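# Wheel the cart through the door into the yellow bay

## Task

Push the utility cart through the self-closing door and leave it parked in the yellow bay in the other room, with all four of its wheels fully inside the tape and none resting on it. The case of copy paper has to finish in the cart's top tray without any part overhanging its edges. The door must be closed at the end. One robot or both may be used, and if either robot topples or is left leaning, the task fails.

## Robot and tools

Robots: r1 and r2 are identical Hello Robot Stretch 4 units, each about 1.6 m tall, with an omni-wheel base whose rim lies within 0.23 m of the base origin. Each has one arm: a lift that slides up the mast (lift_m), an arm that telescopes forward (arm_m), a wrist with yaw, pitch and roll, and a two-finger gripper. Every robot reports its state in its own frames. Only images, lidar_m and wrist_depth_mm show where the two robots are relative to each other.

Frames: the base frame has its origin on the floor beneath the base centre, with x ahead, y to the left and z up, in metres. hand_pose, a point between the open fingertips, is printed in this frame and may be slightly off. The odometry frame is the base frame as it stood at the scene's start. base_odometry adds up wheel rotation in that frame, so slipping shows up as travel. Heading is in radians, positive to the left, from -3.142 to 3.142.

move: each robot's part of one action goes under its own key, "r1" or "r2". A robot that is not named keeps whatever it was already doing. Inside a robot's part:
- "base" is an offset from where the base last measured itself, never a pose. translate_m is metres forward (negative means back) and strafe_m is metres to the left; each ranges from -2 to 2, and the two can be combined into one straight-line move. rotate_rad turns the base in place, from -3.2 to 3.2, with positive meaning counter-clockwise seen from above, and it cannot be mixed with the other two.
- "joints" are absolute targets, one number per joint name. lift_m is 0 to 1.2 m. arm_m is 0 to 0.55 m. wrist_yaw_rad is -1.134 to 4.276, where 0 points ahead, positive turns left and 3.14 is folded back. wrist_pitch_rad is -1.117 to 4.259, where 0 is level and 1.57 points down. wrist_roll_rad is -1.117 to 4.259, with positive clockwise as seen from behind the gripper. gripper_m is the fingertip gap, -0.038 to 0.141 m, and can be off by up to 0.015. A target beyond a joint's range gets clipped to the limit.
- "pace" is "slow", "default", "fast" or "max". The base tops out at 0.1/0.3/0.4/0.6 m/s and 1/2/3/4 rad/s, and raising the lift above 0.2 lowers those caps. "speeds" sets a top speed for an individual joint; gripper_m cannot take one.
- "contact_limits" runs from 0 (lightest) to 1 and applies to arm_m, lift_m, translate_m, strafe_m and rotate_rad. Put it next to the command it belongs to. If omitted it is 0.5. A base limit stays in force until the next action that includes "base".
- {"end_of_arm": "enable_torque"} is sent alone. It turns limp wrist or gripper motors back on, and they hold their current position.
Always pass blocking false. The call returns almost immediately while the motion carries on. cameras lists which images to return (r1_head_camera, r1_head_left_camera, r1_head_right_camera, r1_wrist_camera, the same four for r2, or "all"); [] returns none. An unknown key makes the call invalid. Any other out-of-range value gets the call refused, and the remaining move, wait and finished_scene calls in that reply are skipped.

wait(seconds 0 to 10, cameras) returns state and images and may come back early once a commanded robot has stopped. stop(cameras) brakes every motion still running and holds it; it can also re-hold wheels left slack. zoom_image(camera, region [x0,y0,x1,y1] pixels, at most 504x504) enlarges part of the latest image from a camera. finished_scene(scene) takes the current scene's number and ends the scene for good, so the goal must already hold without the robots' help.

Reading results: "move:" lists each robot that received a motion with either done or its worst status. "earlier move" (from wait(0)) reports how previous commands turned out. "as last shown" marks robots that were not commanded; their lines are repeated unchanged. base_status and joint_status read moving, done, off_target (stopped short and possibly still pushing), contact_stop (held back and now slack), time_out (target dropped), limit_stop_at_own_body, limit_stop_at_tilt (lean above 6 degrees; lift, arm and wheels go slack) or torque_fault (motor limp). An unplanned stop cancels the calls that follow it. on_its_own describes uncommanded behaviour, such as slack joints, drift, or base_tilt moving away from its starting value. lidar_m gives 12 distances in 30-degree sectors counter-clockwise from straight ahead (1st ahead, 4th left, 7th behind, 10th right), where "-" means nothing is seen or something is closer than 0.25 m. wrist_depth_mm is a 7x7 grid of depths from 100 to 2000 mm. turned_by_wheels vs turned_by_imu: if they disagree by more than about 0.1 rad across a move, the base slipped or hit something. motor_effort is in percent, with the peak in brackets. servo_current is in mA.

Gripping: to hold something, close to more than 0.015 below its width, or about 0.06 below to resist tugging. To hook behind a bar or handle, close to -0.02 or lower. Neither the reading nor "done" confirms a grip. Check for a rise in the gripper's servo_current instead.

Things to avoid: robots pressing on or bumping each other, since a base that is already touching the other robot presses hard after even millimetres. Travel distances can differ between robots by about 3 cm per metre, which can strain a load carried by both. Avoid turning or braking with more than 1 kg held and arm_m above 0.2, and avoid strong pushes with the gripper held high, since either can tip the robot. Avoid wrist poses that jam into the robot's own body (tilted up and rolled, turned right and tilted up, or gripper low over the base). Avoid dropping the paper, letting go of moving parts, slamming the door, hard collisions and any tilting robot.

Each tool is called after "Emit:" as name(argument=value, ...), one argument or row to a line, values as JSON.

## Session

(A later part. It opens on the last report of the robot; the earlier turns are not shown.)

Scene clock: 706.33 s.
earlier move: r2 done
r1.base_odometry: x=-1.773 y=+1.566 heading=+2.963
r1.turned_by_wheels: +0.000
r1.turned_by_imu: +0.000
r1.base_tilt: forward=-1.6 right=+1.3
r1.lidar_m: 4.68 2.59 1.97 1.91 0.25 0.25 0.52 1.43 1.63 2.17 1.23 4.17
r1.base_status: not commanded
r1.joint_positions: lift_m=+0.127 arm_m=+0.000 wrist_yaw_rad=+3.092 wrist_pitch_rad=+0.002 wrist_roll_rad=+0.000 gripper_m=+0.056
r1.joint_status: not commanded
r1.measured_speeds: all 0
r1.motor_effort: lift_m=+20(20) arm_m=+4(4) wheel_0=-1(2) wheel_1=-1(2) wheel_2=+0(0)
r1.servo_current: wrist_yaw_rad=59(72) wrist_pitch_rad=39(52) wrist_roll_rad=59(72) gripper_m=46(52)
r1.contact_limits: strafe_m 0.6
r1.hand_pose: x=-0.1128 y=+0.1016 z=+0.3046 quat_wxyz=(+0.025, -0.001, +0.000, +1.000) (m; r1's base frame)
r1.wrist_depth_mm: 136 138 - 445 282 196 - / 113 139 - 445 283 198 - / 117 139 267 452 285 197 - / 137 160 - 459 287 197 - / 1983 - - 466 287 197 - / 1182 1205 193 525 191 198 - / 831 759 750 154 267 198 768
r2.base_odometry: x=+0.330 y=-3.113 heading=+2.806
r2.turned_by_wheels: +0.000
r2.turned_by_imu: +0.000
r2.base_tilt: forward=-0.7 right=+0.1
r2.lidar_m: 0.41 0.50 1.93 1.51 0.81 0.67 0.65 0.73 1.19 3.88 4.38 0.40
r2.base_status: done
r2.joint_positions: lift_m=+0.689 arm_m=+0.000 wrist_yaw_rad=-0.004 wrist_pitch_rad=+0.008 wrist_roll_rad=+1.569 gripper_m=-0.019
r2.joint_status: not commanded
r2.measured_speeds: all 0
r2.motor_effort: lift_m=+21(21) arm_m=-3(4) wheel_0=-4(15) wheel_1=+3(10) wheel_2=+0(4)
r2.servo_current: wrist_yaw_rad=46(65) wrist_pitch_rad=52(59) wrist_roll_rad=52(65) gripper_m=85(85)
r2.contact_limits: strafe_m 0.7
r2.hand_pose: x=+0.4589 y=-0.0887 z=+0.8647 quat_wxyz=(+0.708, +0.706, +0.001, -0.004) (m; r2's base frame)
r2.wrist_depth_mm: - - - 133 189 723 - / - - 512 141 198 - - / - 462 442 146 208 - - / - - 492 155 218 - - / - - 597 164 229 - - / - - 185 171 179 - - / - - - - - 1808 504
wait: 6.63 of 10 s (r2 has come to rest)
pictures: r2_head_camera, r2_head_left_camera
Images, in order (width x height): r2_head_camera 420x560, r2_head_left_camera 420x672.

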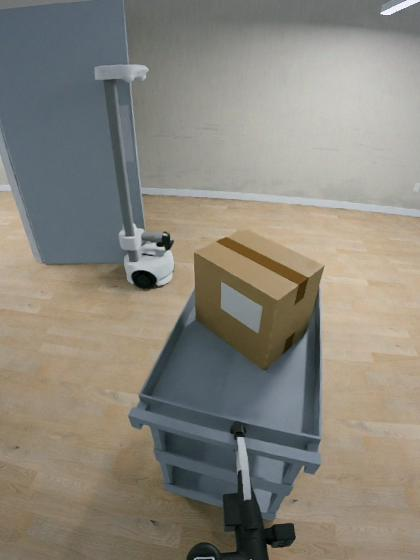

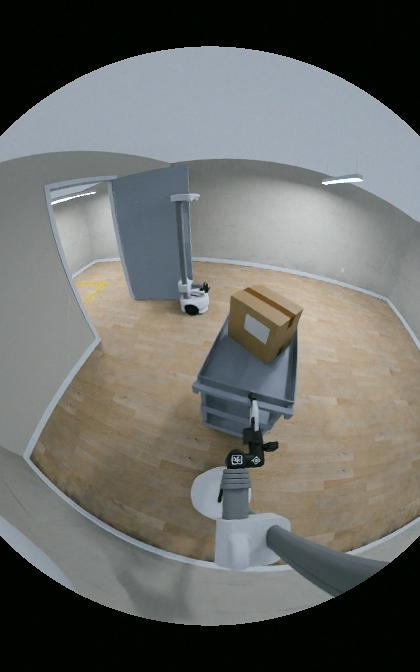

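Emit:
move(
  blocking=false,
  r2={"base":{"rotate_rad":-0.7},"pace":"slow","contact_limits":{"rotate_rad":0.7}},
  cameras=[],
)

Emit:
wait(
  seconds=8,
  cameras=["r2_head_camera"],
)

Emit:
move(
  blocking=false,
  r2={"base":{"strafe_m":0.5},"pace":"slow","contact_limits":{"strafe_m":0.7}},
  cameras=[],
)

Emit:
wait(
  seconds=10,
  cameras=["r2_head_camera","r2_head_left_camera","r2_head_right_camera"],
)

Scene clock: 713.93 s.
move: r2 moving
r1: as last shown
r1.base_tilt: forward=-1.6 right=+1.2
r1.lidar_m: 4.72 2.59 1.94 1.91 0.25 0.25 0.56 1.41 1.61 2.17 1.25 4.20
r1.servo_current: wrist_yaw_rad=59(65) wrist_pitch_rad=46(46) wrist_roll_rad=46(65) gripper_m=39(46)
r1.contact_limits: strafe_m 0.6
r1.wrist_depth_mm: 136 138 - 442 278 196 - / 113 139 - 449 283 198 - / 117 139 268 452 283 196 - / 137 160 - 452 287 197 - / - - - 462 287 197 - / 1182 1205 194 525 191 198 - / 854 759 759 153 268 196 759
r2.base_odometry: x=+0.330 y=-3.113 heading=+2.682
r2.turned_by_wheels: -0.124
r2.turned_by_imu: -0.120
r2.base_tilt: forward=-0.6 right=+0.1
r2.lidar_m: 0.39 0.41 1.96 1.91 0.89 0.64 0.64 0.69 1.02 3.57 4.13 0.42
r2.base_status: rotate_rad moving
r2.joint_positions: lift_m=+0.689 arm_m=+0.000 wrist_yaw_rad=+0.007 wrist_pitch_rad=+0.008 wrist_roll_rad=+1.569 gripper_m=-0.019
r2.joint_status: not commanded
r2.measured_speeds: translate_m=+0.001 strafe_m=-0.002 rotate_rad=-0.484 lift_m=+0.000 arm_m=+0.000 wrist_yaw_rad=+0.000 wrist_pitch_rad=+0.000 wrist_roll_rad=+0.000
r2.motor_effort: lift_m=+21(21) arm_m=-4(4) wheel_0=+9(12) wheel_1=+7(8) wheel_2=+13(14)
r2.servo_current: wrist_yaw_rad=52(59) wrist_pitch_rad=52(59) wrist_roll_rad=46(52) gripper_m=72(85)
r2.contact_limits: rotate_rad 0.7
r2.hand_pose: x=+0.4599 y=-0.0855 z=+0.8647 quat_wxyz=(+0.708, +0.706, +0.005, +0.000) (m; r2's base frame)
r2.wrist_depth_mm: - - - 149 204 1464 1098 / - - - 153 211 - - / - - 496 157 217 - - / - 488 466 162 224 831 - / - - 535 167 231 - - / - - 591 173 181 - - / - - - - - - 525
pictures: none
No camera images: "cameras" was empty.

Scene clock: 715.40 s.
earlier move: r2 done
r1.base_odometry: x=-1.773 y=+1.566 heading=+2.963
r1.turned_by_wheels: +0.000
r1.turned_by_imu: +0.000
r1.base_tilt: forward=-1.6 right=+1.3
r1.lidar_m: 4.68 2.61 1.97 1.89 0.25 0.25 0.54 1.45 1.65 2.20 1.45 4.22
r1.base_status: not commanded
r1.joint_positions: lift_m=+0.127 arm_m=+0.000 wrist_yaw_rad=+3.092 wrist_pitch_rad=+0.002 wrist_roll_rad=+0.000 gripper_m=+0.056
r1.joint_status: not commanded
r1.measured_speeds: all 0
r1.motor_effort: lift_m=+20(20) arm_m=+4(4) wheel_0=-2(2) wheel_1=-1(2) wheel_2=+0(0)
r1.servo_current: wrist_yaw_rad=39(65) wrist_pitch_rad=39(52) wrist_roll_rad=33(65) gripper_m=39(46)
r1.contact_limits: strafe_m 0.6
r1.hand_pose: x=-0.1128 y=+0.1016 z=+0.3046 quat_wxyz=(+0.025, -0.001, +0.000, +1.000) (m; r1's base frame)
r1.wrist_depth_mm: 136 138 - 445 279 195 - / 113 138 - 449 283 198 - / 117 139 267 452 283 197 - / 137 159 - 455 286 197 - / 1983 - - 462 287 198 - / 1182 1182 194 525 191 198 - / 854 750 759 153 267 197 759
r2.base_odometry: x=+0.330 y=-3.113 heading=+2.108
r2.turned_by_wheels: -0.574
r2.turned_by_imu: -0.558
r2.base_tilt: forward=-0.7 right=+0.1
r2.lidar_m: 0.26 0.25 2.12 1.99 1.91 0.91 0.67 0.63 0.65 0.98 2.86 0.48
r2.base_status: done
r2.joint_positions: lift_m=+0.689 arm_m=+0.000 wrist_yaw_rad=+0.002 wrist_pitch_rad=+0.008 wrist_roll_rad=+1.569 gripper_m=-0.019
r2.joint_status: not commanded
r2.measured_speeds: all 0
r2.motor_effort: lift_m=+21(21) arm_m=-4(4) wheel_0=+6(13) wheel_1=+4(9) wheel_2=+7(16)
r2.servo_current: wrist_yaw_rad=52(65) wrist_pitch_rad=46(59) wrist_roll_rad=52(59) gripper_m=78(85)
r2.contact_limits: rotate_rad 0.7
r2.hand_pose: x=+0.4595 y=-0.0868 z=+0.8647 quat_wxyz=(+0.708, +0.706, +0.004, -0.002) (m; r2's base frame)
r2.wrist_depth_mm: - - - - - 1661 1160 / - - - - - 1661 1160 / - - - 325 347 359 362 / - - - 219 306 1576 1182 / - - - 190 258 1708 500 / - - 186 167 179 1576 - / - - 436 - 208 - -
wait: 1.47 of 8 s (r2 has come to rest)
pictures: r2_head_camera
Images, in order (width x height): r2_head_camera 420x560.

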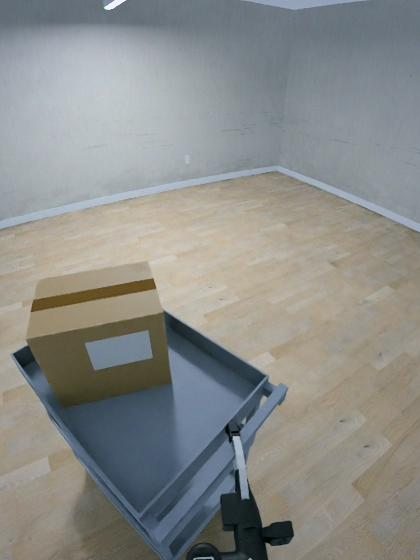

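Scene clock: 715.90 s.
move: r2 moving
r1: as last shown
r1.lidar_m: 4.68 2.61 1.98 1.90 0.25 0.26 0.54 1.44 1.62 2.19 1.43 4.20
r1.servo_current: wrist_yaw_rad=39(59) wrist_pitch_rad=46(46) wrist_roll_rad=39(65) gripper_m=46(46)
r1.contact_limits: strafe_m 0.6
r1.wrist_depth_mm: 136 138 - 442 281 196 - / 113 139 - 449 282 198 - / 117 139 267 449 285 196 - / 137 160 - 455 286 198 - / 1921 - - 462 287 198 - / 1182 1182 194 530 190 198 - / 866 750 759 153 267 197 768
r2.base_odometry: x=+0.317 y=-3.120 heading=+2.108
r2.turned_by_wheels: +0.000
r2.turned_by_imu: +0.000
r2.base_tilt: forward=-0.7 right=+0.1
r2.lidar_m: 0.27 0.25 2.09 1.97 1.92 0.95 0.67 0.62 0.69 0.98 2.93 0.52
r2.base_status: strafe_m moving
r2.joint_positions: lift_m=+0.689 arm_m=+0.000 wrist_yaw_rad=+0.002 wrist_pitch_rad=+0.008 wrist_roll_rad=+1.569 gripper_m=-0.019
r2.joint_status: not commanded
r2.measured_speeds: translate_m=+0.001 strafe_m=+0.056 rotate_rad=-0.004 lift_m=+0.000 arm_m=+0.000 wrist_yaw_rad=-0.008 wrist_pitch_rad=+0.000 wrist_roll_rad=+0.000
r2.motor_effort: lift_m=+21(21) arm_m=-4(4) wheel_0=-7(11) wheel_1=+10(10) wheel_2=+0(5)
r2.servo_current: wrist_yaw_rad=46(59) wrist_pitch_rad=46(52) wrist_roll_rad=46(52) gripper_m=85(85)
r2.contact_limits: strafe_m 0.7
r2.hand_pose: x=+0.4595 y=-0.0869 z=+0.8647 quat_wxyz=(+0.708, +0.706, +0.003, -0.002) (m; r2's base frame)
r2.wrist_depth_mm: - - - - - 1618 1160 / - - - - - 1661 1160 / - - - 325 351 1499 1118 / - - - 219 306 1537 1205 / - - - 195 257 1756 492 / - - 186 162 178 1576 - / - - 439 - 208 - -
pictures: none
No camera images: "cameras" was empty.

Scene clock: 721.53 s.
earlier move: r2 done
r1.base_odometry: x=-1.773 y=+1.566 heading=+2.963
r1.turned_by_wheels: +0.000
r1.turned_by_imu: +0.000
r1.base_tilt: forward=-1.6 right=+1.3
r1.lidar_m: 4.70 2.62 1.96 1.91 0.25 0.25 0.54 1.45 1.64 1.48 1.11 4.20
r1.base_status: not commanded
r1.joint_positions: lift_m=+0.127 arm_m=+0.000 wrist_yaw_rad=+3.092 wrist_pitch_rad=+0.002 wrist_roll_rad=+0.000 gripper_m=+0.056
r1.joint_status: not commanded
r1.measured_speeds: all 0
r1.motor_effort: lift_m=+20(20) arm_m=+4(4) wheel_0=-2(2) wheel_1=-1(2) wheel_2=+0(0)
r1.servo_current: wrist_yaw_rad=39(72) wrist_pitch_rad=39(52) wrist_roll_rad=52(72) gripper_m=39(46)
r1.contact_limits: strafe_m 0.6
r1.hand_pose: x=-0.1128 y=+0.1016 z=+0.3046 quat_wxyz=(+0.025, -0.001, +0.000, +1.000) (m; r1's base frame)
r1.wrist_depth_mm: 136 138 - 445 279 196 - / 113 139 - 445 282 198 - / 116 139 268 452 286 197 - / 137 160 - 459 286 196 - / 1983 - - 466 286 198 - / 1205 1205 193 530 190 198 - / 854 759 759 153 268 196 759
r2.base_odometry: x=-0.100 y=-3.369 heading=+2.108
r2.turned_by_wheels: +0.000
r2.turned_by_imu: +0.000
r2.base_tilt: forward=-0.7 right=+0.1
r2.lidar_m: 0.38 0.38 1.87 1.52 1.48 1.27 0.92 0.86 0.92 1.30 3.85 0.44
r2.base_status: done
r2.joint_positions: lift_m=+0.689 arm_m=+0.000 wrist_yaw_rad=-0.005 wrist_pitch_rad=+0.008 wrist_roll_rad=+1.569 gripper_m=-0.019
r2.joint_status: not commanded
r2.measured_speeds: all 0
r2.motor_effort: lift_m=+21(21) arm_m=-4(4) wheel_0=-5(14) wheel_1=+3(10) wheel_2=+0(5)
r2.servo_current: wrist_yaw_rad=59(59) wrist_pitch_rad=52(59) wrist_roll_rad=52(59) gripper_m=78(85)
r2.contact_limits: strafe_m 0.7
r2.hand_pose: x=+0.4589 y=-0.0888 z=+0.8647 quat_wxyz=(+0.708, +0.706, +0.001, -0.005) (m; r2's base frame)
r2.wrist_depth_mm: - - - 190 254 1366 1042 / - - - 187 249 1464 1118 / - - - 185 245 1576 - / - - 574 181 241 842 - / - 480 466 177 236 831 - / - - 186 175 180 - - / - - 530 - 229 - -
wait: 5.63 of 10 s (r2 has come to rest)
pictures: r2_head_camera, r2_head_left_camera, r2_head_right_camera
Images, in order (width x height): r2_head_camera 420x560, r2_head_left_camera 420x672, r2_head_right_camera 420x672.

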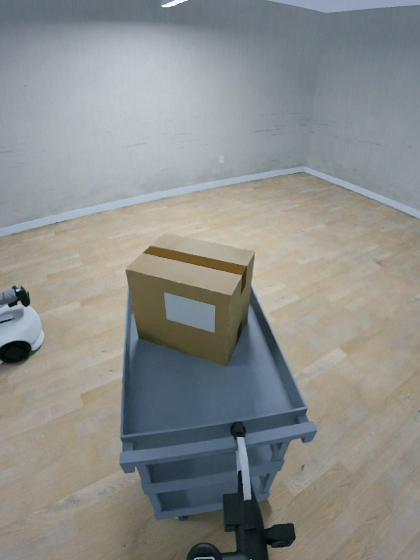

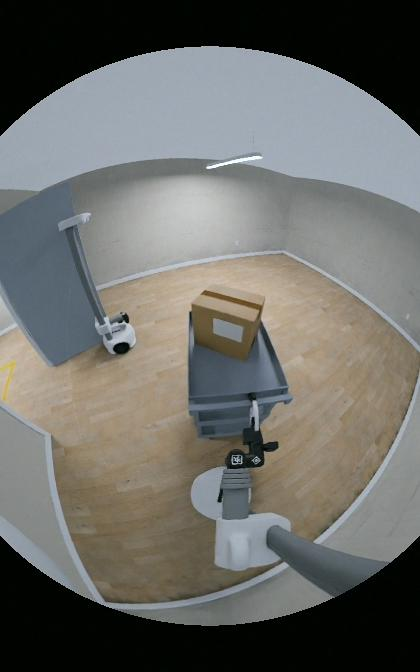

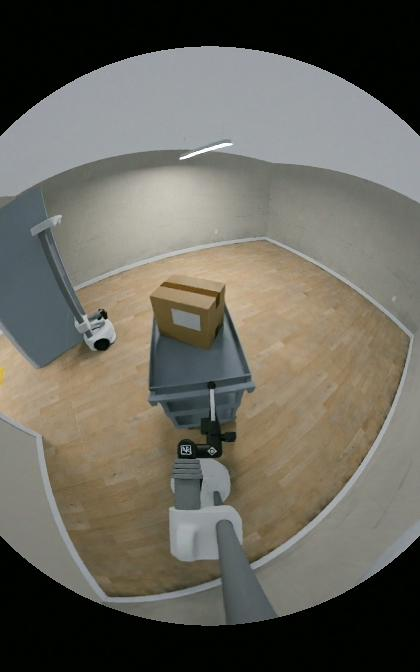

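Emit:
move(
  blocking=false,
  r2={"base":{"translate_m":-0.45},"pace":"slow","contact_limits":{"translate_m":0.7}},
  cameras=[],
)

Emit:
wait(
  seconds=8,
  cameras=[],
)

Emit:
move(
  blocking=false,
  r2={"base":{"rotate_rad":-0.5},"pace":"slow","contact_limits":{"rotate_rad":0.7}},
  cameras=[],
)

Emit:
wait(
  seconds=8,
  cameras=["r2_head_camera"],
)

Emit:
move(
  blocking=false,
  r2={"base":{"strafe_m":0.55},"pace":"slow","contact_limits":{"strafe_m":0.7}},
  cameras=[],
)

Emit:
wait(
  seconds=10,
  cameras=["r2_head_camera","r2_head_left_camera"],
)

Scene clock: 734.57 s.
move: r2 moving
r1: as last shown
r1.lidar_m: 4.70 2.64 1.97 1.90 0.25 0.27 0.53 1.45 1.64 1.50 1.11 4.18
r1.motor_effort: lift_m=+20(20) arm_m=+4(4) wheel_0=-1(2) wheel_1=-1(1) wheel_2=+0(0)
r1.servo_current: wrist_yaw_rad=46(65) wrist_pitch_rad=46(46) wrist_roll_rad=52(52) gripper_m=39(46)
r1.contact_limits: strafe_m 0.6
r1.wrist_depth_mm: 136 138 - 442 279 196 - / 113 139 - 449 282 198 - / 117 139 268 452 285 196 - / 137 160 - 455 287 196 - / 1983 - - 459 287 196 - / 1182 1205 194 535 190 199 - / 842 768 750 153 267 196 768
r2.base_odometry: x=-0.094 y=-3.379 heading=+2.108
r2.turned_by_wheels: +0.000
r2.turned_by_imu: +0.001
r2.base_tilt: forward=-0.6 right=+0.0
r2.lidar_m: 0.36 0.39 1.90 1.54 1.45 1.24 0.90 0.86 0.91 1.29 3.84 0.44
r2.base_status: translate_m moving
r2.joint_positions: lift_m=+0.689 arm_m=+0.000 wrist_yaw_rad=+0.000 wrist_pitch_rad=+0.008 wrist_roll_rad=+1.569 gripper_m=-0.019
r2.joint_status: not commanded
r2.measured_speeds: translate_m=-0.049 strafe_m=+0.000 rotate_rad=+0.001 lift_m=+0.000 arm_m=+0.000 wrist_yaw_rad=+0.035 wrist_pitch_rad=+0.000 wrist_roll_rad=+0.000
r2.motor_effort: lift_m=+21(21) arm_m=-4(4) wheel_0=-7(10) wheel_1=-8(9) wheel_2=+12(13)
r2.servo_current: wrist_yaw_rad=46(59) wrist_pitch_rad=46(52) wrist_roll_rad=46(59) gripper_m=78(85)
r2.contact_limits: translate_m 0.7
r2.hand_pose: x=+0.4593 y=-0.0873 z=+0.8647 quat_wxyz=(+0.708, +0.706, +0.003, -0.003) (m; r2's base frame)
r2.wrist_depth_mm: - - - 186 248 255 256 / - - - 183 245 1576 1160 / - - - 181 242 1464 - / - - 544 179 238 842 - / - 480 469 177 236 842 - / - - 186 175 181 - - / - - - - 231 - -
pictures: none
No camera images: "cameras" was empty.

Scene clock: 739.83 s.
earlier move: r2 done
r1.base_odometry: x=-1.773 y=+1.566 heading=+2.963
r1.turned_by_wheels: +0.000
r1.turned_by_imu: +0.000
r1.base_tilt: forward=-1.6 right=+1.3
r1.lidar_m: 4.70 2.60 1.97 1.90 0.25 0.25 0.58 1.45 1.64 1.37 1.35 4.18
r1.base_status: not commanded
r1.joint_positions: lift_m=+0.127 arm_m=+0.000 wrist_yaw_rad=+3.092 wrist_pitch_rad=+0.002 wrist_roll_rad=+0.000 gripper_m=+0.056
r1.joint_status: not commanded
r1.measured_speeds: all 0
r1.motor_effort: lift_m=+20(20) arm_m=+4(4) wheel_0=-1(2) wheel_1=-1(2) wheel_2=+0(0)
r1.servo_current: wrist_yaw_rad=39(72) wrist_pitch_rad=39(52) wrist_roll_rad=46(72) gripper_m=39(52)
r1.contact_limits: strafe_m 0.6
r1.hand_pose: x=-0.1128 y=+0.1016 z=+0.3046 quat_wxyz=(+0.025, -0.001, +0.000, +1.000) (m; r1's base frame)
r1.wrist_depth_mm: 136 138 - 445 279 196 - / 113 139 - 449 283 198 - / 117 139 267 452 285 196 - / 137 160 - 459 287 197 - / 1921 - - 459 286 197 - / 1182 1205 194 530 191 198 - / 842 741 759 153 268 197 768
r2.base_odometry: x=+0.130 y=-3.755 heading=+2.108
r2.turned_by_wheels: +0.000
r2.turned_by_imu: +0.002
r2.base_tilt: forward=-0.7 right=+0.0
r2.lidar_m: 0.38 0.37 1.77 1.30 1.24 0.71 0.51 0.47 0.53 0.73 2.23 0.44
r2.base_status: done
r2.joint_positions: lift_m=+0.689 arm_m=+0.000 wrist_yaw_rad=+0.003 wrist_pitch_rad=+0.008 wrist_roll_rad=+1.569 gripper_m=-0.019
r2.joint_status: not commanded
r2.measured_speeds: all 0
r2.motor_effort: lift_m=+21(21) arm_m=-4(4) wheel_0=-1(10) wheel_1=-5(9) wheel_2=+8(15)
r2.servo_current: wrist_yaw_rad=59(59) wrist_pitch_rad=46(59) wrist_roll_rad=39(65) gripper_m=78(91)
r2.contact_limits: translate_m 0.7
r2.hand_pose: x=+0.4596 y=-0.0865 z=+0.8647 quat_wxyz=(+0.708, +0.706, +0.004, -0.002) (m; r2's base frame)
r2.wrist_depth_mm: - - - 191 254 1336 1060 / - - - 189 250 1464 1118 / - - - 185 245 1661 - / - - 580 181 242 842 - / - - 462 178 236 831 - / - - 480 175 180 - - / - - - - 229 - -
wait: 5.27 of 8 s (r2 has come to rest)
pictures: none
No camera images: "cameras" was empty.

Scene clock: 740.33 s.
move: r2 moving
r1: as last shown
r1.base_tilt: forward=-1.6 right=+1.2
r1.lidar_m: 4.70 2.60 1.96 1.90 0.25 0.25 0.54 1.43 1.65 1.36 1.36 4.19
r1.motor_effort: lift_m=+20(20) arm_m=+4(4) wheel_0=-1(2) wheel_1=-1(1) wheel_2=+0(0)
r1.servo_current: wrist_yaw_rad=39(65) wrist_pitch_rad=39(46) wrist_roll_rad=46(59) gripper_m=46(46)
r1.contact_limits: strafe_m 0.6
r1.wrist_depth_mm: 136 138 - 445 279 196 - / 113 139 - 449 283 198 - / 117 140 268 452 285 196 - / 137 160 - 459 287 196 - / - - - 466 287 197 - / 1182 1205 194 530 190 198 - / 854 750 759 153 268 197 778
r2.base_odometry: x=+0.130 y=-3.755 heading=+1.984
r2.turned_by_wheels: -0.124
r2.turned_by_imu: -0.120
r2.base_tilt: forward=-0.6 right=+0.1
r2.lidar_m: 0.34 0.34 2.34 1.37 1.27 0.80 0.52 0.46 0.50 0.66 1.45 0.44
r2.base_status: rotate_rad moving
r2.joint_positions: lift_m=+0.689 arm_m=+0.000 wrist_yaw_rad=+0.010 wrist_pitch_rad=+0.008 wrist_roll_rad=+1.569 gripper_m=-0.019
r2.joint_status: not commanded
r2.measured_speeds: translate_m=-0.001 strafe_m=-0.002 rotate_rad=-0.490 lift_m=+0.000 arm_m=+0.000 wrist_yaw_rad=+0.000 wrist_pitch_rad=+0.000 wrist_roll_rad=+0.000
r2.motor_effort: lift_m=+21(21) arm_m=-4(4) wheel_0=+12(15) wheel_1=+7(8) wheel_2=+15(16)
r2.servo_current: wrist_yaw_rad=72(72) wrist_pitch_rad=52(52) wrist_roll_rad=46(52) gripper_m=72(85)
r2.contact_limits: rotate_rad 0.7
r2.hand_pose: x=+0.4601 y=-0.0846 z=+0.8647 quat_wxyz=(+0.708, +0.706, +0.006, +0.001) (m; r2's base frame)
r2.wrist_depth_mm: - - - 223 - 1708 1182 / - - - 211 278 293 290 / - - - 202 265 1708 1182 / - - - 191 252 1576 - / - - 530 183 242 831 - / - 466 452 175 181 - - / - - 477 - 224 - -
pictures: none
No camera images: "cameras" was empty.

Scene clock: 741.70 s.
earlier move: r2 done
r1.base_odometry: x=-1.773 y=+1.566 heading=+2.963
r1.turned_by_wheels: +0.000
r1.turned_by_imu: +0.000
r1.base_tilt: forward=-1.6 right=+1.3
r1.lidar_m: 4.69 2.60 1.97 1.90 0.25 0.25 0.54 1.43 1.64 1.52 1.59 4.20
r1.base_status: not commanded
r1.joint_positions: lift_m=+0.127 arm_m=+0.000 wrist_yaw_rad=+3.092 wrist_pitch_rad=+0.002 wrist_roll_rad=+0.000 gripper_m=+0.056
r1.joint_status: not commanded
r1.measured_speeds: all 0
r1.motor_effort: lift_m=+20(20) arm_m=+4(4) wheel_0=-2(2) wheel_1=-1(1) wheel_2=+0(0)
r1.servo_current: wrist_yaw_rad=52(65) wrist_pitch_rad=33(46) wrist_roll_rad=46(65) gripper_m=46(46)
r1.contact_limits: strafe_m 0.6
r1.hand_pose: x=-0.1128 y=+0.1016 z=+0.3046 quat_wxyz=(+0.025, -0.001, +0.000, +1.000) (m; r1's base frame)
r1.wrist_depth_mm: 136 138 - 445 279 196 - / 113 139 - 449 283 198 - / 117 139 267 455 285 196 - / 137 160 - 459 286 196 - / 1983 - - 466 287 198 - / 1229 1182 193 525 191 198 - / 854 750 759 153 268 196 768
r2.base_odometry: x=+0.130 y=-3.755 heading=+1.609
r2.turned_by_wheels: -0.375
r2.turned_by_imu: -0.364
r2.base_tilt: forward=-0.6 right=+0.1
r2.lidar_m: 0.26 0.25 0.68 1.71 1.26 1.27 0.68 0.51 0.49 0.52 0.77 0.51
r2.base_status: done
r2.joint_positions: lift_m=+0.689 arm_m=+0.000 wrist_yaw_rad=+0.000 wrist_pitch_rad=+0.008 wrist_roll_rad=+1.569 gripper_m=-0.019
r2.joint_status: not commanded
r2.measured_speeds: all 0
r2.motor_effort: lift_m=+21(21) arm_m=-4(4) wheel_0=+2(15) wheel_1=+6(9) wheel_2=+5(16)
r2.servo_current: wrist_yaw_rad=46(72) wrist_pitch_rad=46(59) wrist_roll_rad=33(59) gripper_m=78(85)
r2.contact_limits: rotate_rad 0.7
r2.hand_pose: x=+0.4593 y=-0.0876 z=+0.8647 quat_wxyz=(+0.708, +0.706, +0.003, -0.003) (m; r2's base frame)
r2.wrist_depth_mm: - - - - - 1661 1160 / - - - - - 1661 1138 / - - - 324 - 1661 1182 / - - - 242 351 357 364 / - - - 196 267 1708 1255 / - - 186 154 180 1537 492 / - - - - 196 - -
wait: 1.37 of 8 s (r2 has come to rest)
pictures: r2_head_camera
Images, in order (width x height): r2_head_camera 420x560.

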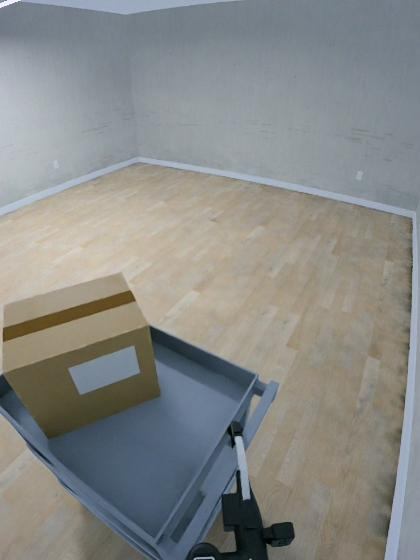

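Scene clock: 742.20 s.
move: r2 moving
r1: as last shown
r1.lidar_m: 4.70 2.61 1.96 1.90 0.25 0.27 0.52 1.45 1.65 1.51 1.55 4.17
r1.motor_effort: lift_m=+20(20) arm_m=+4(4) wheel_0=-1(2) wheel_1=-1(1) wheel_2=+0(0)
r1.servo_current: wrist_yaw_rad=65(65) wrist_pitch_rad=39(52) wrist_roll_rad=52(52) gripper_m=39(46)
r1.contact_limits: strafe_m 0.6
r1.wrist_depth_mm: 136 138 - 445 279 196 - / 113 139 - 449 283 198 - / 117 139 268 452 285 197 - / 137 160 - 455 286 198 - / 1983 - - 459 287 197 - / 1182 1205 194 530 191 198 - / 854 759 759 153 270 197 759
r2.base_odometry: x=+0.116 y=-3.756 heading=+1.609
r2.turned_by_wheels: +0.000
r2.turned_by_imu: +0.000
r2.base_tilt: forward=-0.7 right=+0.1
r2.lidar_m: 0.25 0.25 0.73 1.74 1.31 1.25 0.66 0.54 0.48 0.52 0.77 0.53
r2.base_status: strafe_m moving
r2.joint_positions: lift_m=+0.689 arm_m=+0.000 wrist_yaw_rad=+0.000 wrist_pitch_rad=+0.008 wrist_roll_rad=+1.569 gripper_m=-0.019
r2.joint_status: not commanded
r2.measured_speeds: translate_m=+0.000 strafe_m=+0.056 rotate_rad=-0.001 lift_m=+0.000 arm_m=+0.000 wrist_yaw_rad=+0.000 wrist_pitch_rad=+0.000 wrist_roll_rad=+0.000
r2.motor_effort: lift_m=+21(21) arm_m=-4(5) wheel_0=-8(11) wheel_1=+7(9) wheel_2=-1(4)
r2.servo_current: wrist_yaw_rad=46(59) wrist_pitch_rad=52(52) wrist_roll_rad=59(59) gripper_m=78(85)
r2.contact_limits: strafe_m 0.7
r2.hand_pose: x=+0.4593 y=-0.0876 z=+0.8647 quat_wxyz=(+0.708, +0.706, +0.003, -0.003) (m; r2's base frame)
r2.wrist_depth_mm: - - - - - 1618 1160 / - - - - - 1661 1182 / - - - 320 - 1661 1182 / - - - 240 351 359 368 / - - - 195 266 1708 1255 / - - 186 154 180 1576 496 / - - - - 196 - -
pictures: none
No camera images: "cameras" was empty.

Scene clock: 748.33 s.
earlier move: r2 done
r1.base_odometry: x=-1.773 y=+1.566 heading=+2.963
r1.turned_by_wheels: +0.000
r1.turned_by_imu: +0.000
r1.base_tilt: forward=-1.6 right=+1.3
r1.lidar_m: 4.69 2.60 1.96 1.90 0.25 0.25 0.55 1.45 1.65 1.02 1.10 4.19
r1.base_status: not commanded
r1.joint_positions: lift_m=+0.127 arm_m=+0.000 wrist_yaw_rad=+3.092 wrist_pitch_rad=+0.002 wrist_roll_rad=+0.000 gripper_m=+0.056
r1.joint_status: not commanded
r1.measured_speeds: all 0
r1.motor_effort: lift_m=+20(20) arm_m=+4(4) wheel_0=-2(2) wheel_1=-1(2) wheel_2=+0(0)
r1.servo_current: wrist_yaw_rad=39(72) wrist_pitch_rad=46(52) wrist_roll_rad=52(72) gripper_m=33(52)
r1.contact_limits: strafe_m 0.6
r1.hand_pose: x=-0.1128 y=+0.1016 z=+0.3046 quat_wxyz=(+0.025, -0.001, +0.000, +1.000) (m; r1's base frame)
r1.wrist_depth_mm: 136 139 - 439 279 196 - / 113 139 - 449 283 198 - / 117 139 268 459 285 197 - / 137 160 - 455 287 197 - / 1983 - - 462 287 197 - / 1205 1205 193 517 191 198 - / 842 741 750 153 268 197 759
r2.base_odometry: x=-0.419 y=-3.776 heading=+1.609
r2.turned_by_wheels: +0.000
r2.turned_by_imu: -0.002
r2.base_tilt: forward=-0.7 right=+0.1
r2.lidar_m: 0.27 0.25 1.67 1.32 1.00 0.94 1.04 1.00 0.93 1.02 1.43 0.48
r2.base_status: done
r2.joint_positions: lift_m=+0.689 arm_m=+0.000 wrist_yaw_rad=-0.006 wrist_pitch_rad=+0.008 wrist_roll_rad=+1.569 gripper_m=-0.019
r2.joint_status: not commanded
r2.measured_speeds: all 0
r2.motor_effort: lift_m=+21(21) arm_m=-4(5) wheel_0=-4(15) wheel_1=+4(9) wheel_2=-1(4)
r2.servo_current: wrist_yaw_rad=52(72) wrist_pitch_rad=52(65) wrist_roll_rad=59(59) gripper_m=72(85)
r2.contact_limits: strafe_m 0.7
r2.hand_pose: x=+0.4588 y=-0.0893 z=+0.8647 quat_wxyz=(+0.708, +0.706, +0.001, -0.005) (m; r2's base frame)
r2.wrist_depth_mm: - - - - - 1661 1160 / - - - 289 - 1618 1160 / - - - 246 329 340 342 / - - - 210 289 1661 1281 / - - - 191 251 1708 525 / - - 186 168 180 691 - / - - 407 - 210 - -
wait: 6.13 of 10 s (r2 has come to rest)
pictures: r2_head_camera, r2_head_left_camera
Images, in order (width x height): r2_head_camera 420x560, r2_head_left_camera 420x672.

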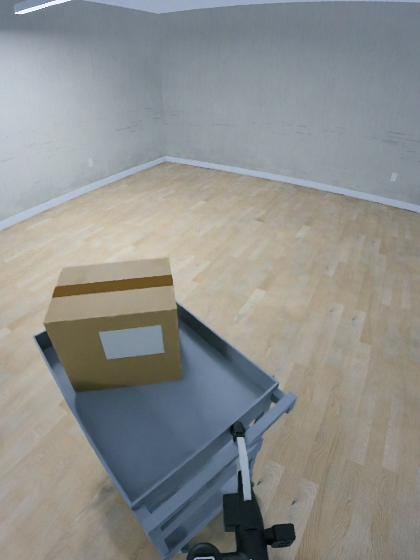

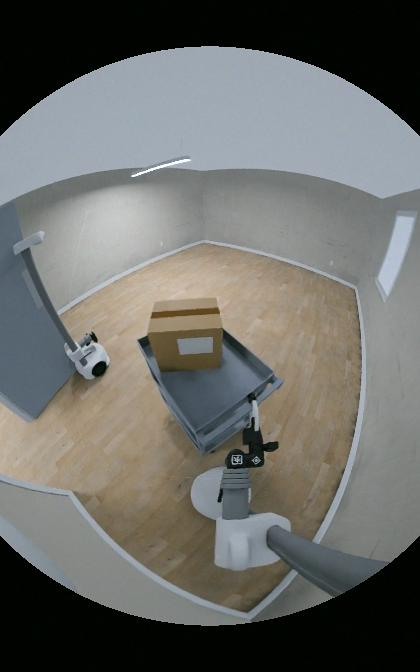

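Emit:
move(
  blocking=false,
  r2={"base":{"translate_m":-0.46,"strafe_m":-0.2},"pace":"slow","contact_limits":{"translate_m":0.7}},
  cameras=[],
)

Emit:
wait(
  seconds=8,
  cameras=["r2_head_camera","r2_head_left_camera"],
)

Scene clock: 763.70 s.
move: r2 moving
r1: as last shown
r1.lidar_m: 4.69 2.62 1.98 1.90 0.25 0.25 0.53 1.44 1.66 1.03 1.10 4.19
r1.motor_effort: lift_m=+20(20) arm_m=+4(4) wheel_0=-2(2) wheel_1=-1(1) wheel_2=+0(0)
r1.servo_current: wrist_yaw_rad=52(65) wrist_pitch_rad=39(52) wrist_roll_rad=65(65) gripper_m=39(46)
r1.contact_limits: strafe_m 0.6
r1.wrist_depth_mm: 136 138 - 439 279 196 - / 113 139 - 442 282 198 - / 117 139 268 445 286 196 - / 137 160 - 455 287 197 - / 1983 - - 462 286 197 - / 1205 1205 193 525 191 198 - / 842 759 759 153 268 197 759
r2.base_odometry: x=-0.414 y=-3.788 heading=+1.609
r2.turned_by_wheels: +0.000
r2.turned_by_imu: +0.001
r2.base_tilt: forward=-0.7 right=+0.0
r2.lidar_m: 0.28 0.26 1.69 1.30 0.99 0.95 1.01 0.96 0.93 1.00 1.41 0.47
r2.base_status: translate_m moving; strafe_m moving
r2.joint_positions: lift_m=+0.689 arm_m=+0.000 wrist_yaw_rad=+0.001 wrist_pitch_rad=+0.008 wrist_roll_rad=+1.569 gripper_m=-0.019
r2.joint_status: not commanded
r2.measured_speeds: translate_m=-0.049 strafe_m=-0.020 rotate_rad=-0.001 lift_m=+0.000 arm_m=+0.000 wrist_yaw_rad=+0.029 wrist_pitch_rad=+0.000 wrist_roll_rad=+0.000
r2.motor_effort: lift_m=+21(21) arm_m=-4(4) wheel_0=-5(9) wheel_1=-9(9) wheel_2=+11(13)
r2.servo_current: wrist_yaw_rad=39(65) wrist_pitch_rad=46(59) wrist_roll_rad=52(59) gripper_m=85(85)
r2.contact_limits: translate_m 0.7
r2.hand_pose: x=+0.4594 y=-0.0871 z=+0.8647 quat_wxyz=(+0.708, +0.706, +0.003, -0.002) (m; r2's base frame)
r2.wrist_depth_mm: - - - - - 1661 1160 / - - - 278 - 1661 1160 / - - - 241 320 334 336 / - - - 208 278 1661 1182 / - - - 191 250 1708 - / - - 186 170 178 715 - / - 424 413 - 212 - -
pictures: none
No camera images: "cameras" was empty.

Scene clock: 769.43 s.
earlier move: r2 done
r1.base_odometry: x=-1.773 y=+1.566 heading=+2.963
r1.turned_by_wheels: +0.000
r1.turned_by_imu: +0.000
r1.base_tilt: forward=-1.6 right=+1.3
r1.lidar_m: 4.70 2.59 1.96 1.91 0.25 0.25 0.53 1.46 1.67 1.43 2.97 4.17
r1.base_status: not commanded
r1.joint_positions: lift_m=+0.127 arm_m=+0.000 wrist_yaw_rad=+3.092 wrist_pitch_rad=+0.002 wrist_roll_rad=+0.000 gripper_m=+0.056
r1.joint_status: not commanded
r1.measured_speeds: all 0
r1.motor_effort: lift_m=+20(20) arm_m=+4(4) wheel_0=-2(2) wheel_1=-1(2) wheel_2=+0(0)
r1.servo_current: wrist_yaw_rad=59(72) wrist_pitch_rad=39(52) wrist_roll_rad=59(72) gripper_m=46(46)
r1.contact_limits: strafe_m 0.6
r1.hand_pose: x=-0.1128 y=+0.1016 z=+0.3046 quat_wxyz=(+0.025, -0.001, +0.000, +1.000) (m; r1's base frame)
r1.wrist_depth_mm: 136 138 - 442 282 196 - / 113 139 - 449 282 198 - / 117 139 267 452 285 196 - / 137 160 - 455 286 198 - / 1921 - - 459 287 197 - / 1182 1205 193 525 190 198 - / 842 768 750 153 270 196 759
r2.base_odometry: x=-0.202 y=-4.228 heading=+1.609
r2.turned_by_wheels: +0.000
r2.turned_by_imu: +0.002
r2.base_tilt: forward=-0.6 right=+0.0
r2.lidar_m: 0.32 0.31 2.12 0.93 0.72 0.68 0.74 0.53 0.52 0.57 0.82 0.48
r2.base_status: done
r2.joint_positions: lift_m=+0.689 arm_m=+0.000 wrist_yaw_rad=+0.005 wrist_pitch_rad=+0.008 wrist_roll_rad=+1.569 gripper_m=-0.019
r2.joint_status: not commanded
r2.measured_speeds: all 0
r2.motor_effort: lift_m=+21(21) arm_m=-5(5) wheel_0=-2(9) wheel_1=-4(9) wheel_2=+6(16)
r2.servo_current: wrist_yaw_rad=39(65) wrist_pitch_rad=59(59) wrist_roll_rad=46(65) gripper_m=72(85)
r2.contact_limits: translate_m 0.7
r2.hand_pose: x=+0.4598 y=-0.0860 z=+0.8647 quat_wxyz=(+0.708, +0.706, +0.005, -0.001) (m; r2's base frame)
r2.wrist_depth_mm: - - - - - 1661 1160 / - - - 255 304 1464 1118 / - - - 213 286 1430 436 / - - - 201 262 1708 512 / - - - 187 244 820 - / - - 186 173 180 - - / - 445 442 - 219 - -
wait: 5.73 of 8 s (r2 has come to rest)
pictures: r2_head_camera, r2_head_left_camera
Images, in order (width x height): r2_head_camera 420x560, r2_head_left_camera 420x672.

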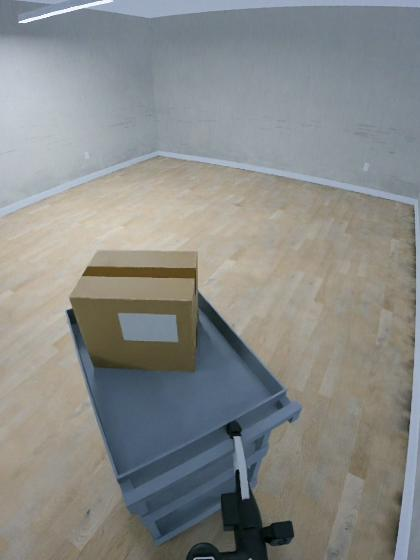

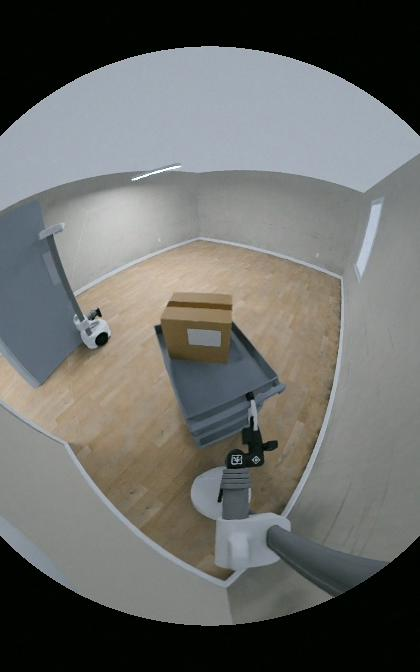

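Emit:
move(
  blocking=false,
  r2={"base":{"translate_m":0.15,"strafe_m":0.5},"pace":"slow","contact_limits":{"translate_m":0.7}},
  cameras=[],
)

Emit:
wait(
  seconds=8,
  cameras=["r2_head_camera"],
)

Emit:
move(
  blocking=false,
  r2={"base":{"rotate_rad":-0.5},"pace":"slow","contact_limits":{"rotate_rad":0.7}},
  cameras=[],
)

Emit:
wait(
  seconds=8,
  cameras=["r2_head_camera","r2_head_left_camera"],
)

Scene clock: 778.77 s.
move: r2 moving
r1: as last shown
r1.lidar_m: 4.70 2.60 1.95 1.90 0.25 0.27 0.56 1.45 1.64 1.40 2.99 4.21
r1.motor_effort: lift_m=+20(20) arm_m=+4(4) wheel_0=-2(2) wheel_1=-1(1) wheel_2=+0(0)
r1.servo_current: wrist_yaw_rad=46(65) wrist_pitch_rad=46(46) wrist_roll_rad=52(59) gripper_m=39(46)
r1.contact_limits: strafe_m 0.6
r1.wrist_depth_mm: 136 138 - 442 281 196 - / 113 139 - 449 282 198 - / 117 139 268 452 286 196 - / 137 160 - 455 286 196 - / - - - 462 287 197 - / 1205 1205 193 525 191 198 - / 854 759 759 153 268 196 759
r2.base_odometry: x=-0.214 y=-4.225 heading=+1.608
r2.turned_by_wheels: -0.001
r2.turned_by_imu: -0.001
r2.base_tilt: forward=-0.7 right=+0.0
r2.lidar_m: 0.33 0.28 2.10 0.95 0.71 0.67 0.73 0.56 0.54 0.60 0.85 0.46
r2.base_status: translate_m moving; strafe_m moving
r2.joint_positions: lift_m=+0.689 arm_m=+0.000 wrist_yaw_rad=-0.002 wrist_pitch_rad=+0.008 wrist_roll_rad=+1.569 gripper_m=-0.019
r2.joint_status: not commanded
r2.measured_speeds: translate_m=+0.015 strafe_m=+0.048 rotate_rad=-0.002 lift_m=+0.000 arm_m=+0.000 wrist_yaw_rad=-0.027 wrist_pitch_rad=+0.000 wrist_roll_rad=+0.000
r2.motor_effort: lift_m=+21(21) arm_m=-4(4) wheel_0=-8(9) wheel_1=+7(8) wheel_2=-11(11)
r2.servo_current: wrist_yaw_rad=39(59) wrist_pitch_rad=46(52) wrist_roll_rad=46(59) gripper_m=72(85)
r2.contact_limits: translate_m 0.7
r2.hand_pose: x=+0.4592 y=-0.0879 z=+0.8647 quat_wxyz=(+0.708, +0.706, +0.002, -0.003) (m; r2's base frame)
r2.wrist_depth_mm: - - - - - 1661 1160 / - - - 268 309 1464 1098 / - - - 216 290 1499 1098 / - - - 203 264 1708 525 / - - - 187 246 759 - / - - 186 173 180 - - / - 439 439 - 216 - -
pictures: none
No camera images: "cameras" was empty.

Scene clock: 784.73 s.
earlier move: r2 done
r1.base_odometry: x=-1.773 y=+1.566 heading=+2.963
r1.turned_by_wheels: +0.000
r1.turned_by_imu: +0.000
r1.base_tilt: forward=-1.6 right=+1.3
r1.lidar_m: 4.69 2.61 1.98 1.91 0.25 0.25 0.56 1.44 1.64 1.12 1.27 4.17
r1.base_status: not commanded
r1.joint_positions: lift_m=+0.127 arm_m=+0.000 wrist_yaw_rad=+3.092 wrist_pitch_rad=+0.002 wrist_roll_rad=+0.000 gripper_m=+0.056
r1.joint_status: not commanded
r1.measured_speeds: all 0
r1.motor_effort: lift_m=+20(20) arm_m=+4(4) wheel_0=-2(2) wheel_1=-1(2) wheel_2=+0(0)
r1.servo_current: wrist_yaw_rad=52(78) wrist_pitch_rad=39(59) wrist_roll_rad=26(65) gripper_m=39(52)
r1.contact_limits: strafe_m 0.6
r1.hand_pose: x=-0.1128 y=+0.1016 z=+0.3046 quat_wxyz=(+0.025, -0.001, +0.000, +1.000) (m; r1's base frame)
r1.wrist_depth_mm: 136 138 - 445 279 197 - / 112 139 - 452 283 198 - / 117 139 267 452 285 197 - / 137 159 - 455 287 197 - / 1983 - - 462 287 197 - / 1205 1205 194 525 191 197 - / 866 750 768 154 270 196 768
r2.base_odometry: x=-0.707 y=-4.097 heading=+1.608
r2.turned_by_wheels: +0.000
r2.turned_by_imu: +0.001
r2.base_tilt: forward=-0.7 right=+0.1
r2.lidar_m: 0.39 0.45 1.73 0.78 0.55 0.53 0.59 0.85 1.03 1.10 1.59 0.43
r2.base_status: done
r2.joint_positions: lift_m=+0.689 arm_m=+0.000 wrist_yaw_rad=-0.006 wrist_pitch_rad=+0.008 wrist_roll_rad=+1.569 gripper_m=-0.019
r2.joint_status: not commanded
r2.measured_speeds: all 0
r2.motor_effort: lift_m=+21(21) arm_m=-4(5) wheel_0=-4(14) wheel_1=+4(9) wheel_2=-7(12)
r2.servo_current: wrist_yaw_rad=52(65) wrist_pitch_rad=52(59) wrist_roll_rad=59(59) gripper_m=78(91)
r2.contact_limits: translate_m 0.7
r2.hand_pose: x=+0.4588 y=-0.0891 z=+0.8647 quat_wxyz=(+0.708, +0.706, +0.001, -0.005) (m; r2's base frame)
r2.wrist_depth_mm: - - - 157 213 221 222 / - - - 160 219 1464 473 / - - 564 163 222 - - / - - 462 166 228 831 - / - - 500 171 232 854 - / - - 186 173 181 - - / - - - - - - -
wait: 5.97 of 8 s (r2 has come to rest)
pictures: r2_head_camera
Images, in order (width x height): r2_head_camera 420x560.

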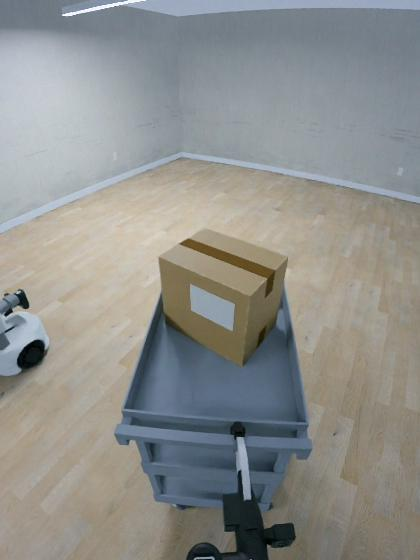

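Scene clock: 785.23 s.
move: r2 moving
r1: as last shown
r1.lidar_m: 4.70 2.58 1.96 1.90 0.25 0.25 0.54 1.44 1.64 1.12 1.35 4.18
r1.servo_current: wrist_yaw_rad=52(65) wrist_pitch_rad=39(39) wrist_roll_rad=39(72) gripper_m=46(46)
r1.contact_limits: strafe_m 0.6
r1.wrist_depth_mm: 136 138 - 445 279 196 - / 113 139 - 452 283 198 - / 117 139 267 452 285 196 - / 136 160 - 455 286 197 - / 1921 - - 462 287 198 - / 1182 1205 194 525 190 198 - / 854 750 759 153 268 196 778
r2.base_odometry: x=-0.707 y=-4.096 heading=+1.485
r2.turned_by_wheels: -0.123
r2.turned_by_imu: -0.120
r2.base_tilt: forward=-0.6 right=+0.1
r2.lidar_m: 0.39 0.42 1.65 0.86 0.58 0.52 0.56 0.76 1.02 1.08 1.37 0.43
r2.base_status: rotate_rad moving
r2.joint_positions: lift_m=+0.689 arm_m=+0.000 wrist_yaw_rad=+0.007 wrist_pitch_rad=+0.008 wrist_roll_rad=+1.569 gripper_m=-0.019
r2.joint_status: not commanded
r2.measured_speeds: translate_m=+0.001 strafe_m=-0.002 rotate_rad=-0.485 lift_m=+0.000 arm_m=+0.000 wrist_yaw_rad=+0.000 wrist_pitch_rad=+0.000 wrist_roll_rad=+0.000
r2.motor_effort: lift_m=+21(21) arm_m=-4(4) wheel_0=+13(13) wheel_1=+7(9) wheel_2=+13(14)
r2.servo_current: wrist_yaw_rad=52(65) wrist_pitch_rad=52(52) wrist_roll_rad=59(65) gripper_m=72(85)
r2.contact_limits: rotate_rad 0.7
r2.hand_pose: x=+0.4599 y=-0.0854 z=+0.8647 quat_wxyz=(+0.708, +0.706, +0.005, +0.000) (m; r2's base frame)
r2.wrist_depth_mm: - - - 170 200 236 1118 / - - - 171 232 1397 473 / - - - 172 231 820 - / - - 508 173 232 831 - / - - 469 174 234 842 - / - - 500 174 180 - - / - - - - 236 - -
pictures: none
No camera images: "cameras" was empty.

Scene clock: 786.43 s.
earlier move: r2 done
r1.base_odometry: x=-1.773 y=+1.566 heading=+2.963
r1.turned_by_wheels: +0.000
r1.turned_by_imu: +0.000
r1.base_tilt: forward=-1.6 right=+1.3
r1.lidar_m: 4.69 2.63 1.95 1.91 0.25 0.25 0.59 1.44 1.63 1.22 1.61 4.18
r1.base_status: not commanded
r1.joint_positions: lift_m=+0.127 arm_m=+0.000 wrist_yaw_rad=+3.092 wrist_pitch_rad=+0.002 wrist_roll_rad=+0.000 gripper_m=+0.056
r1.joint_status: not commanded
r1.measured_speeds: all 0
r1.motor_effort: lift_m=+20(20) arm_m=+4(4) wheel_0=-2(2) wheel_1=-1(2) wheel_2=+0(0)
r1.servo_current: wrist_yaw_rad=65(72) wrist_pitch_rad=39(52) wrist_roll_rad=33(72) gripper_m=39(52)
r1.contact_limits: strafe_m 0.6
r1.hand_pose: x=-0.1128 y=+0.1016 z=+0.3046 quat_wxyz=(+0.025, -0.001, +0.000, +1.000) (m; r1's base frame)
r1.wrist_depth_mm: 136 138 - 445 279 196 - / 113 138 - 449 282 198 - / 117 140 267 455 285 196 - / 137 160 - 455 286 197 - / - - - 462 289 198 - / 1205 1160 193 525 191 198 - / 842 750 750 153 270 196 768
r2.base_odometry: x=-0.707 y=-4.097 heading=+1.110
r2.turned_by_wheels: -0.375
r2.turned_by_imu: -0.364
r2.base_tilt: forward=-0.6 right=+0.1
r2.lidar_m: 0.27 0.25 1.64 1.85 0.71 0.56 0.53 0.56 0.88 1.02 1.09 0.47
r2.base_status: done
r2.joint_positions: lift_m=+0.689 arm_m=+0.000 wrist_yaw_rad=+0.006 wrist_pitch_rad=+0.008 wrist_roll_rad=+1.569 gripper_m=-0.019
r2.joint_status: not commanded
r2.measured_speeds: all 0
r2.motor_effort: lift_m=+21(21) arm_m=-5(5) wheel_0=+6(13) wheel_1=+6(9) wheel_2=+7(14)
r2.servo_current: wrist_yaw_rad=46(72) wrist_pitch_rad=52(59) wrist_roll_rad=52(65) gripper_m=72(85)
r2.contact_limits: rotate_rad 0.7
r2.hand_pose: x=+0.4599 y=-0.0856 z=+0.8647 quat_wxyz=(+0.708, +0.706, +0.005, -0.001) (m; r2's base frame)
r2.wrist_depth_mm: - - - - - 1618 1182 / - - - 262 - 1661 1182 / - - - 234 309 317 319 / - - - 206 273 1661 1205 / - - - 188 250 1708 - / - - 559 172 179 759 - / - 462 413 - 214 - -
wait: 1.20 of 8 s (r2 has come to rest)
pictures: r2_head_camera, r2_head_left_camera
Images, in order (width x height): r2_head_camera 420x560, r2_head_left_camera 420x672.

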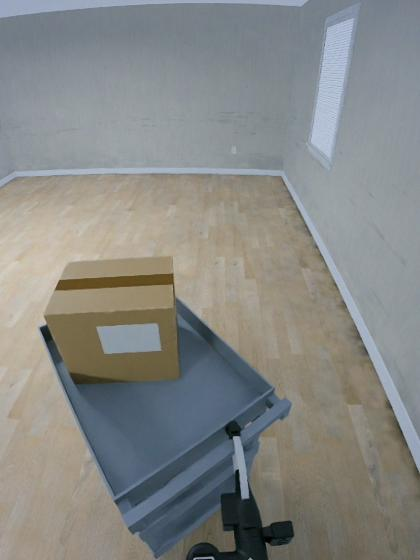

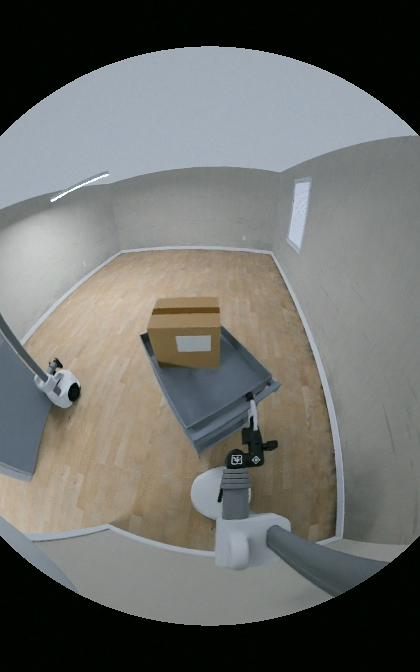

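Emit:
move(
  blocking=false,
  r2={"base":{"translate_m":-0.06,"strafe_m":0.6},"pace":"slow","contact_limits":{"translate_m":0.7}},
  cameras=[],
)

Emit:
wait(
  seconds=8,
  cameras=["r2_head_camera","r2_head_left_camera","r1_head_right_camera"],
)

Scene clock: 796.53 s.
move: r2 moving
r1: as last shown
r1.lidar_m: 4.70 2.60 1.96 1.89 0.25 0.26 0.53 1.44 1.63 1.21 1.60 4.19
r1.motor_effort: lift_m=+20(20) arm_m=+4(4) wheel_0=-2(2) wheel_1=-1(1) wheel_2=+0(0)
r1.servo_current: wrist_yaw_rad=52(59) wrist_pitch_rad=39(52) wrist_roll_rad=46(72) gripper_m=46(46)
r1.contact_limits: strafe_m 0.6
r1.wrist_depth_mm: 136 138 - 442 278 196 - / 113 139 - 445 282 198 - / 117 139 267 449 285 196 - / 137 160 - 455 286 197 - / 1921 - - 459 289 198 - / 1229 1182 193 525 191 198 - / 854 750 768 153 267 197 759
r2.base_odometry: x=-0.719 y=-4.092 heading=+1.110
r2.turned_by_wheels: +0.001
r2.turned_by_imu: +0.001
r2.base_tilt: forward=-0.7 right=+0.0
r2.lidar_m: 0.30 0.26 1.65 1.84 0.74 0.56 0.53 0.59 0.86 1.04 1.13 0.49
r2.base_status: translate_m moving; strafe_m moving
r2.joint_positions: lift_m=+0.689 arm_m=+0.000 wrist_yaw_rad=+0.003 wrist_pitch_rad=+0.008 wrist_roll_rad=+1.569 gripper_m=-0.019
r2.joint_status: not commanded
r2.measured_speeds: translate_m=-0.005 strafe_m=+0.053 rotate_rad=+0.001 lift_m=+0.000 arm_m=+0.000 wrist_yaw_rad=-0.003 wrist_pitch_rad=+0.000 wrist_roll_rad=+0.000
r2.motor_effort: lift_m=+21(21) arm_m=-4(5) wheel_0=-7(8) wheel_1=+8(9) wheel_2=+9(9)
r2.servo_current: wrist_yaw_rad=33(59) wrist_pitch_rad=52(59) wrist_roll_rad=39(59) gripper_m=78(85)
r2.contact_limits: translate_m 0.7
r2.hand_pose: x=+0.4596 y=-0.0866 z=+0.8647 quat_wxyz=(+0.708, +0.706, +0.004, -0.002) (m; r2's base frame)
r2.wrist_depth_mm: - - - - - 1708 1160 / - - - 265 - 1661 1160 / - - - 233 309 320 324 / - - - 206 273 1708 1205 / - - - 188 249 1708 - / - - 187 172 180 741 - / - 466 413 - 214 - -
pictures: none
No camera images: "cameras" was empty.

Scene clock: 803.27 s.
earlier move: r2 done
r1.base_odometry: x=-1.773 y=+1.566 heading=+2.963
r1.turned_by_wheels: +0.000
r1.turned_by_imu: +0.000
r1.base_tilt: forward=-1.6 right=+1.2
r1.lidar_m: 4.69 2.56 1.97 1.91 0.25 0.25 0.54 1.42 0.98 0.93 1.01 4.22
r1.base_status: not commanded
r1.joint_positions: lift_m=+0.127 arm_m=+0.000 wrist_yaw_rad=+3.092 wrist_pitch_rad=+0.002 wrist_roll_rad=+0.000 gripper_m=+0.056
r1.joint_status: not commanded
r1.measured_speeds: all 0
r1.motor_effort: lift_m=+20(20) arm_m=+4(4) wheel_0=-1(2) wheel_1=-1(2) wheel_2=+0(0)
r1.servo_current: wrist_yaw_rad=65(72) wrist_pitch_rad=39(59) wrist_roll_rad=52(72) gripper_m=46(52)
r1.contact_limits: strafe_m 0.6
r1.hand_pose: x=-0.1128 y=+0.1016 z=+0.3046 quat_wxyz=(+0.025, -0.001, +0.000, +1.000) (m; r1's base frame)
r1.wrist_depth_mm: 136 138 - 442 279 196 - / 113 139 - 445 283 198 - / 117 140 268 455 283 197 - / 137 159 - 455 287 198 - / 1921 - - 459 287 197 - / 1182 1205 193 525 191 198 - / 854 759 750 153 267 196 768
r2.base_odometry: x=-1.271 y=-3.883 heading=+1.110
r2.turned_by_wheels: +0.000
r2.turned_by_imu: -0.001
r2.base_tilt: forward=-0.7 right=+0.1
r2.lidar_m: 0.40 0.45 1.15 1.24 1.32 0.44 0.43 0.47 0.70 1.63 1.73 0.44
r2.base_status: done
r2.joint_positions: lift_m=+0.689 arm_m=+0.000 wrist_yaw_rad=-0.005 wrist_pitch_rad=+0.008 wrist_roll_rad=+1.569 gripper_m=-0.019
r2.joint_status: not commanded
r2.measured_speeds: all 0
r2.motor_effort: lift_m=+21(21) arm_m=-4(5) wheel_0=-6(14) wheel_1=+3(9) wheel_2=+5(9)
r2.servo_current: wrist_yaw_rad=52(65) wrist_pitch_rad=52(59) wrist_roll_rad=52(59) gripper_m=85(85)
r2.contact_limits: translate_m 0.7
r2.hand_pose: x=+0.4589 y=-0.0889 z=+0.8647 quat_wxyz=(+0.708, +0.706, +0.001, -0.005) (m; r2's base frame)
r2.wrist_depth_mm: - - - 158 212 222 222 / - - - 160 220 768 549 / - - 569 163 224 831 - / - - 462 167 228 831 - / - - 496 171 233 854 - / - - 186 175 181 - - / - - - - - - -
wait: 6.73 of 8 s (r2 has come to rest)
pictures: r1_head_right_camera, r2_head_camera, r2_head_left_camera
Images, in order (width x height): r1_head_right_camera 420x672, r2_head_camera 420x560, r2_head_left_camera 420x672.

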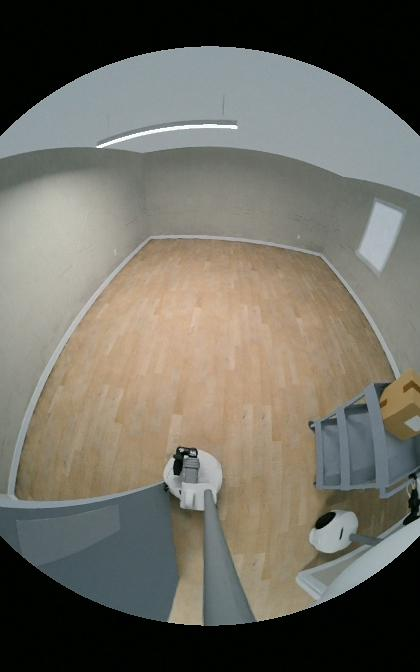

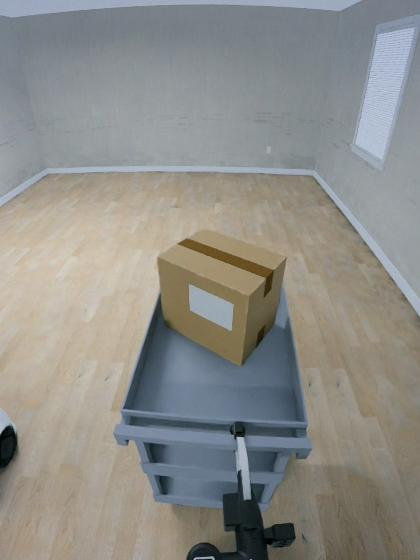

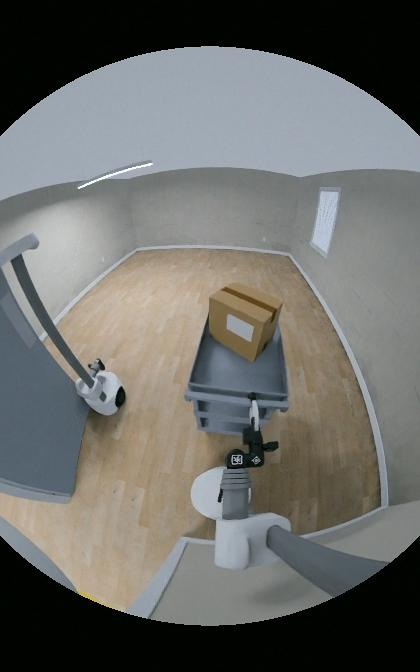

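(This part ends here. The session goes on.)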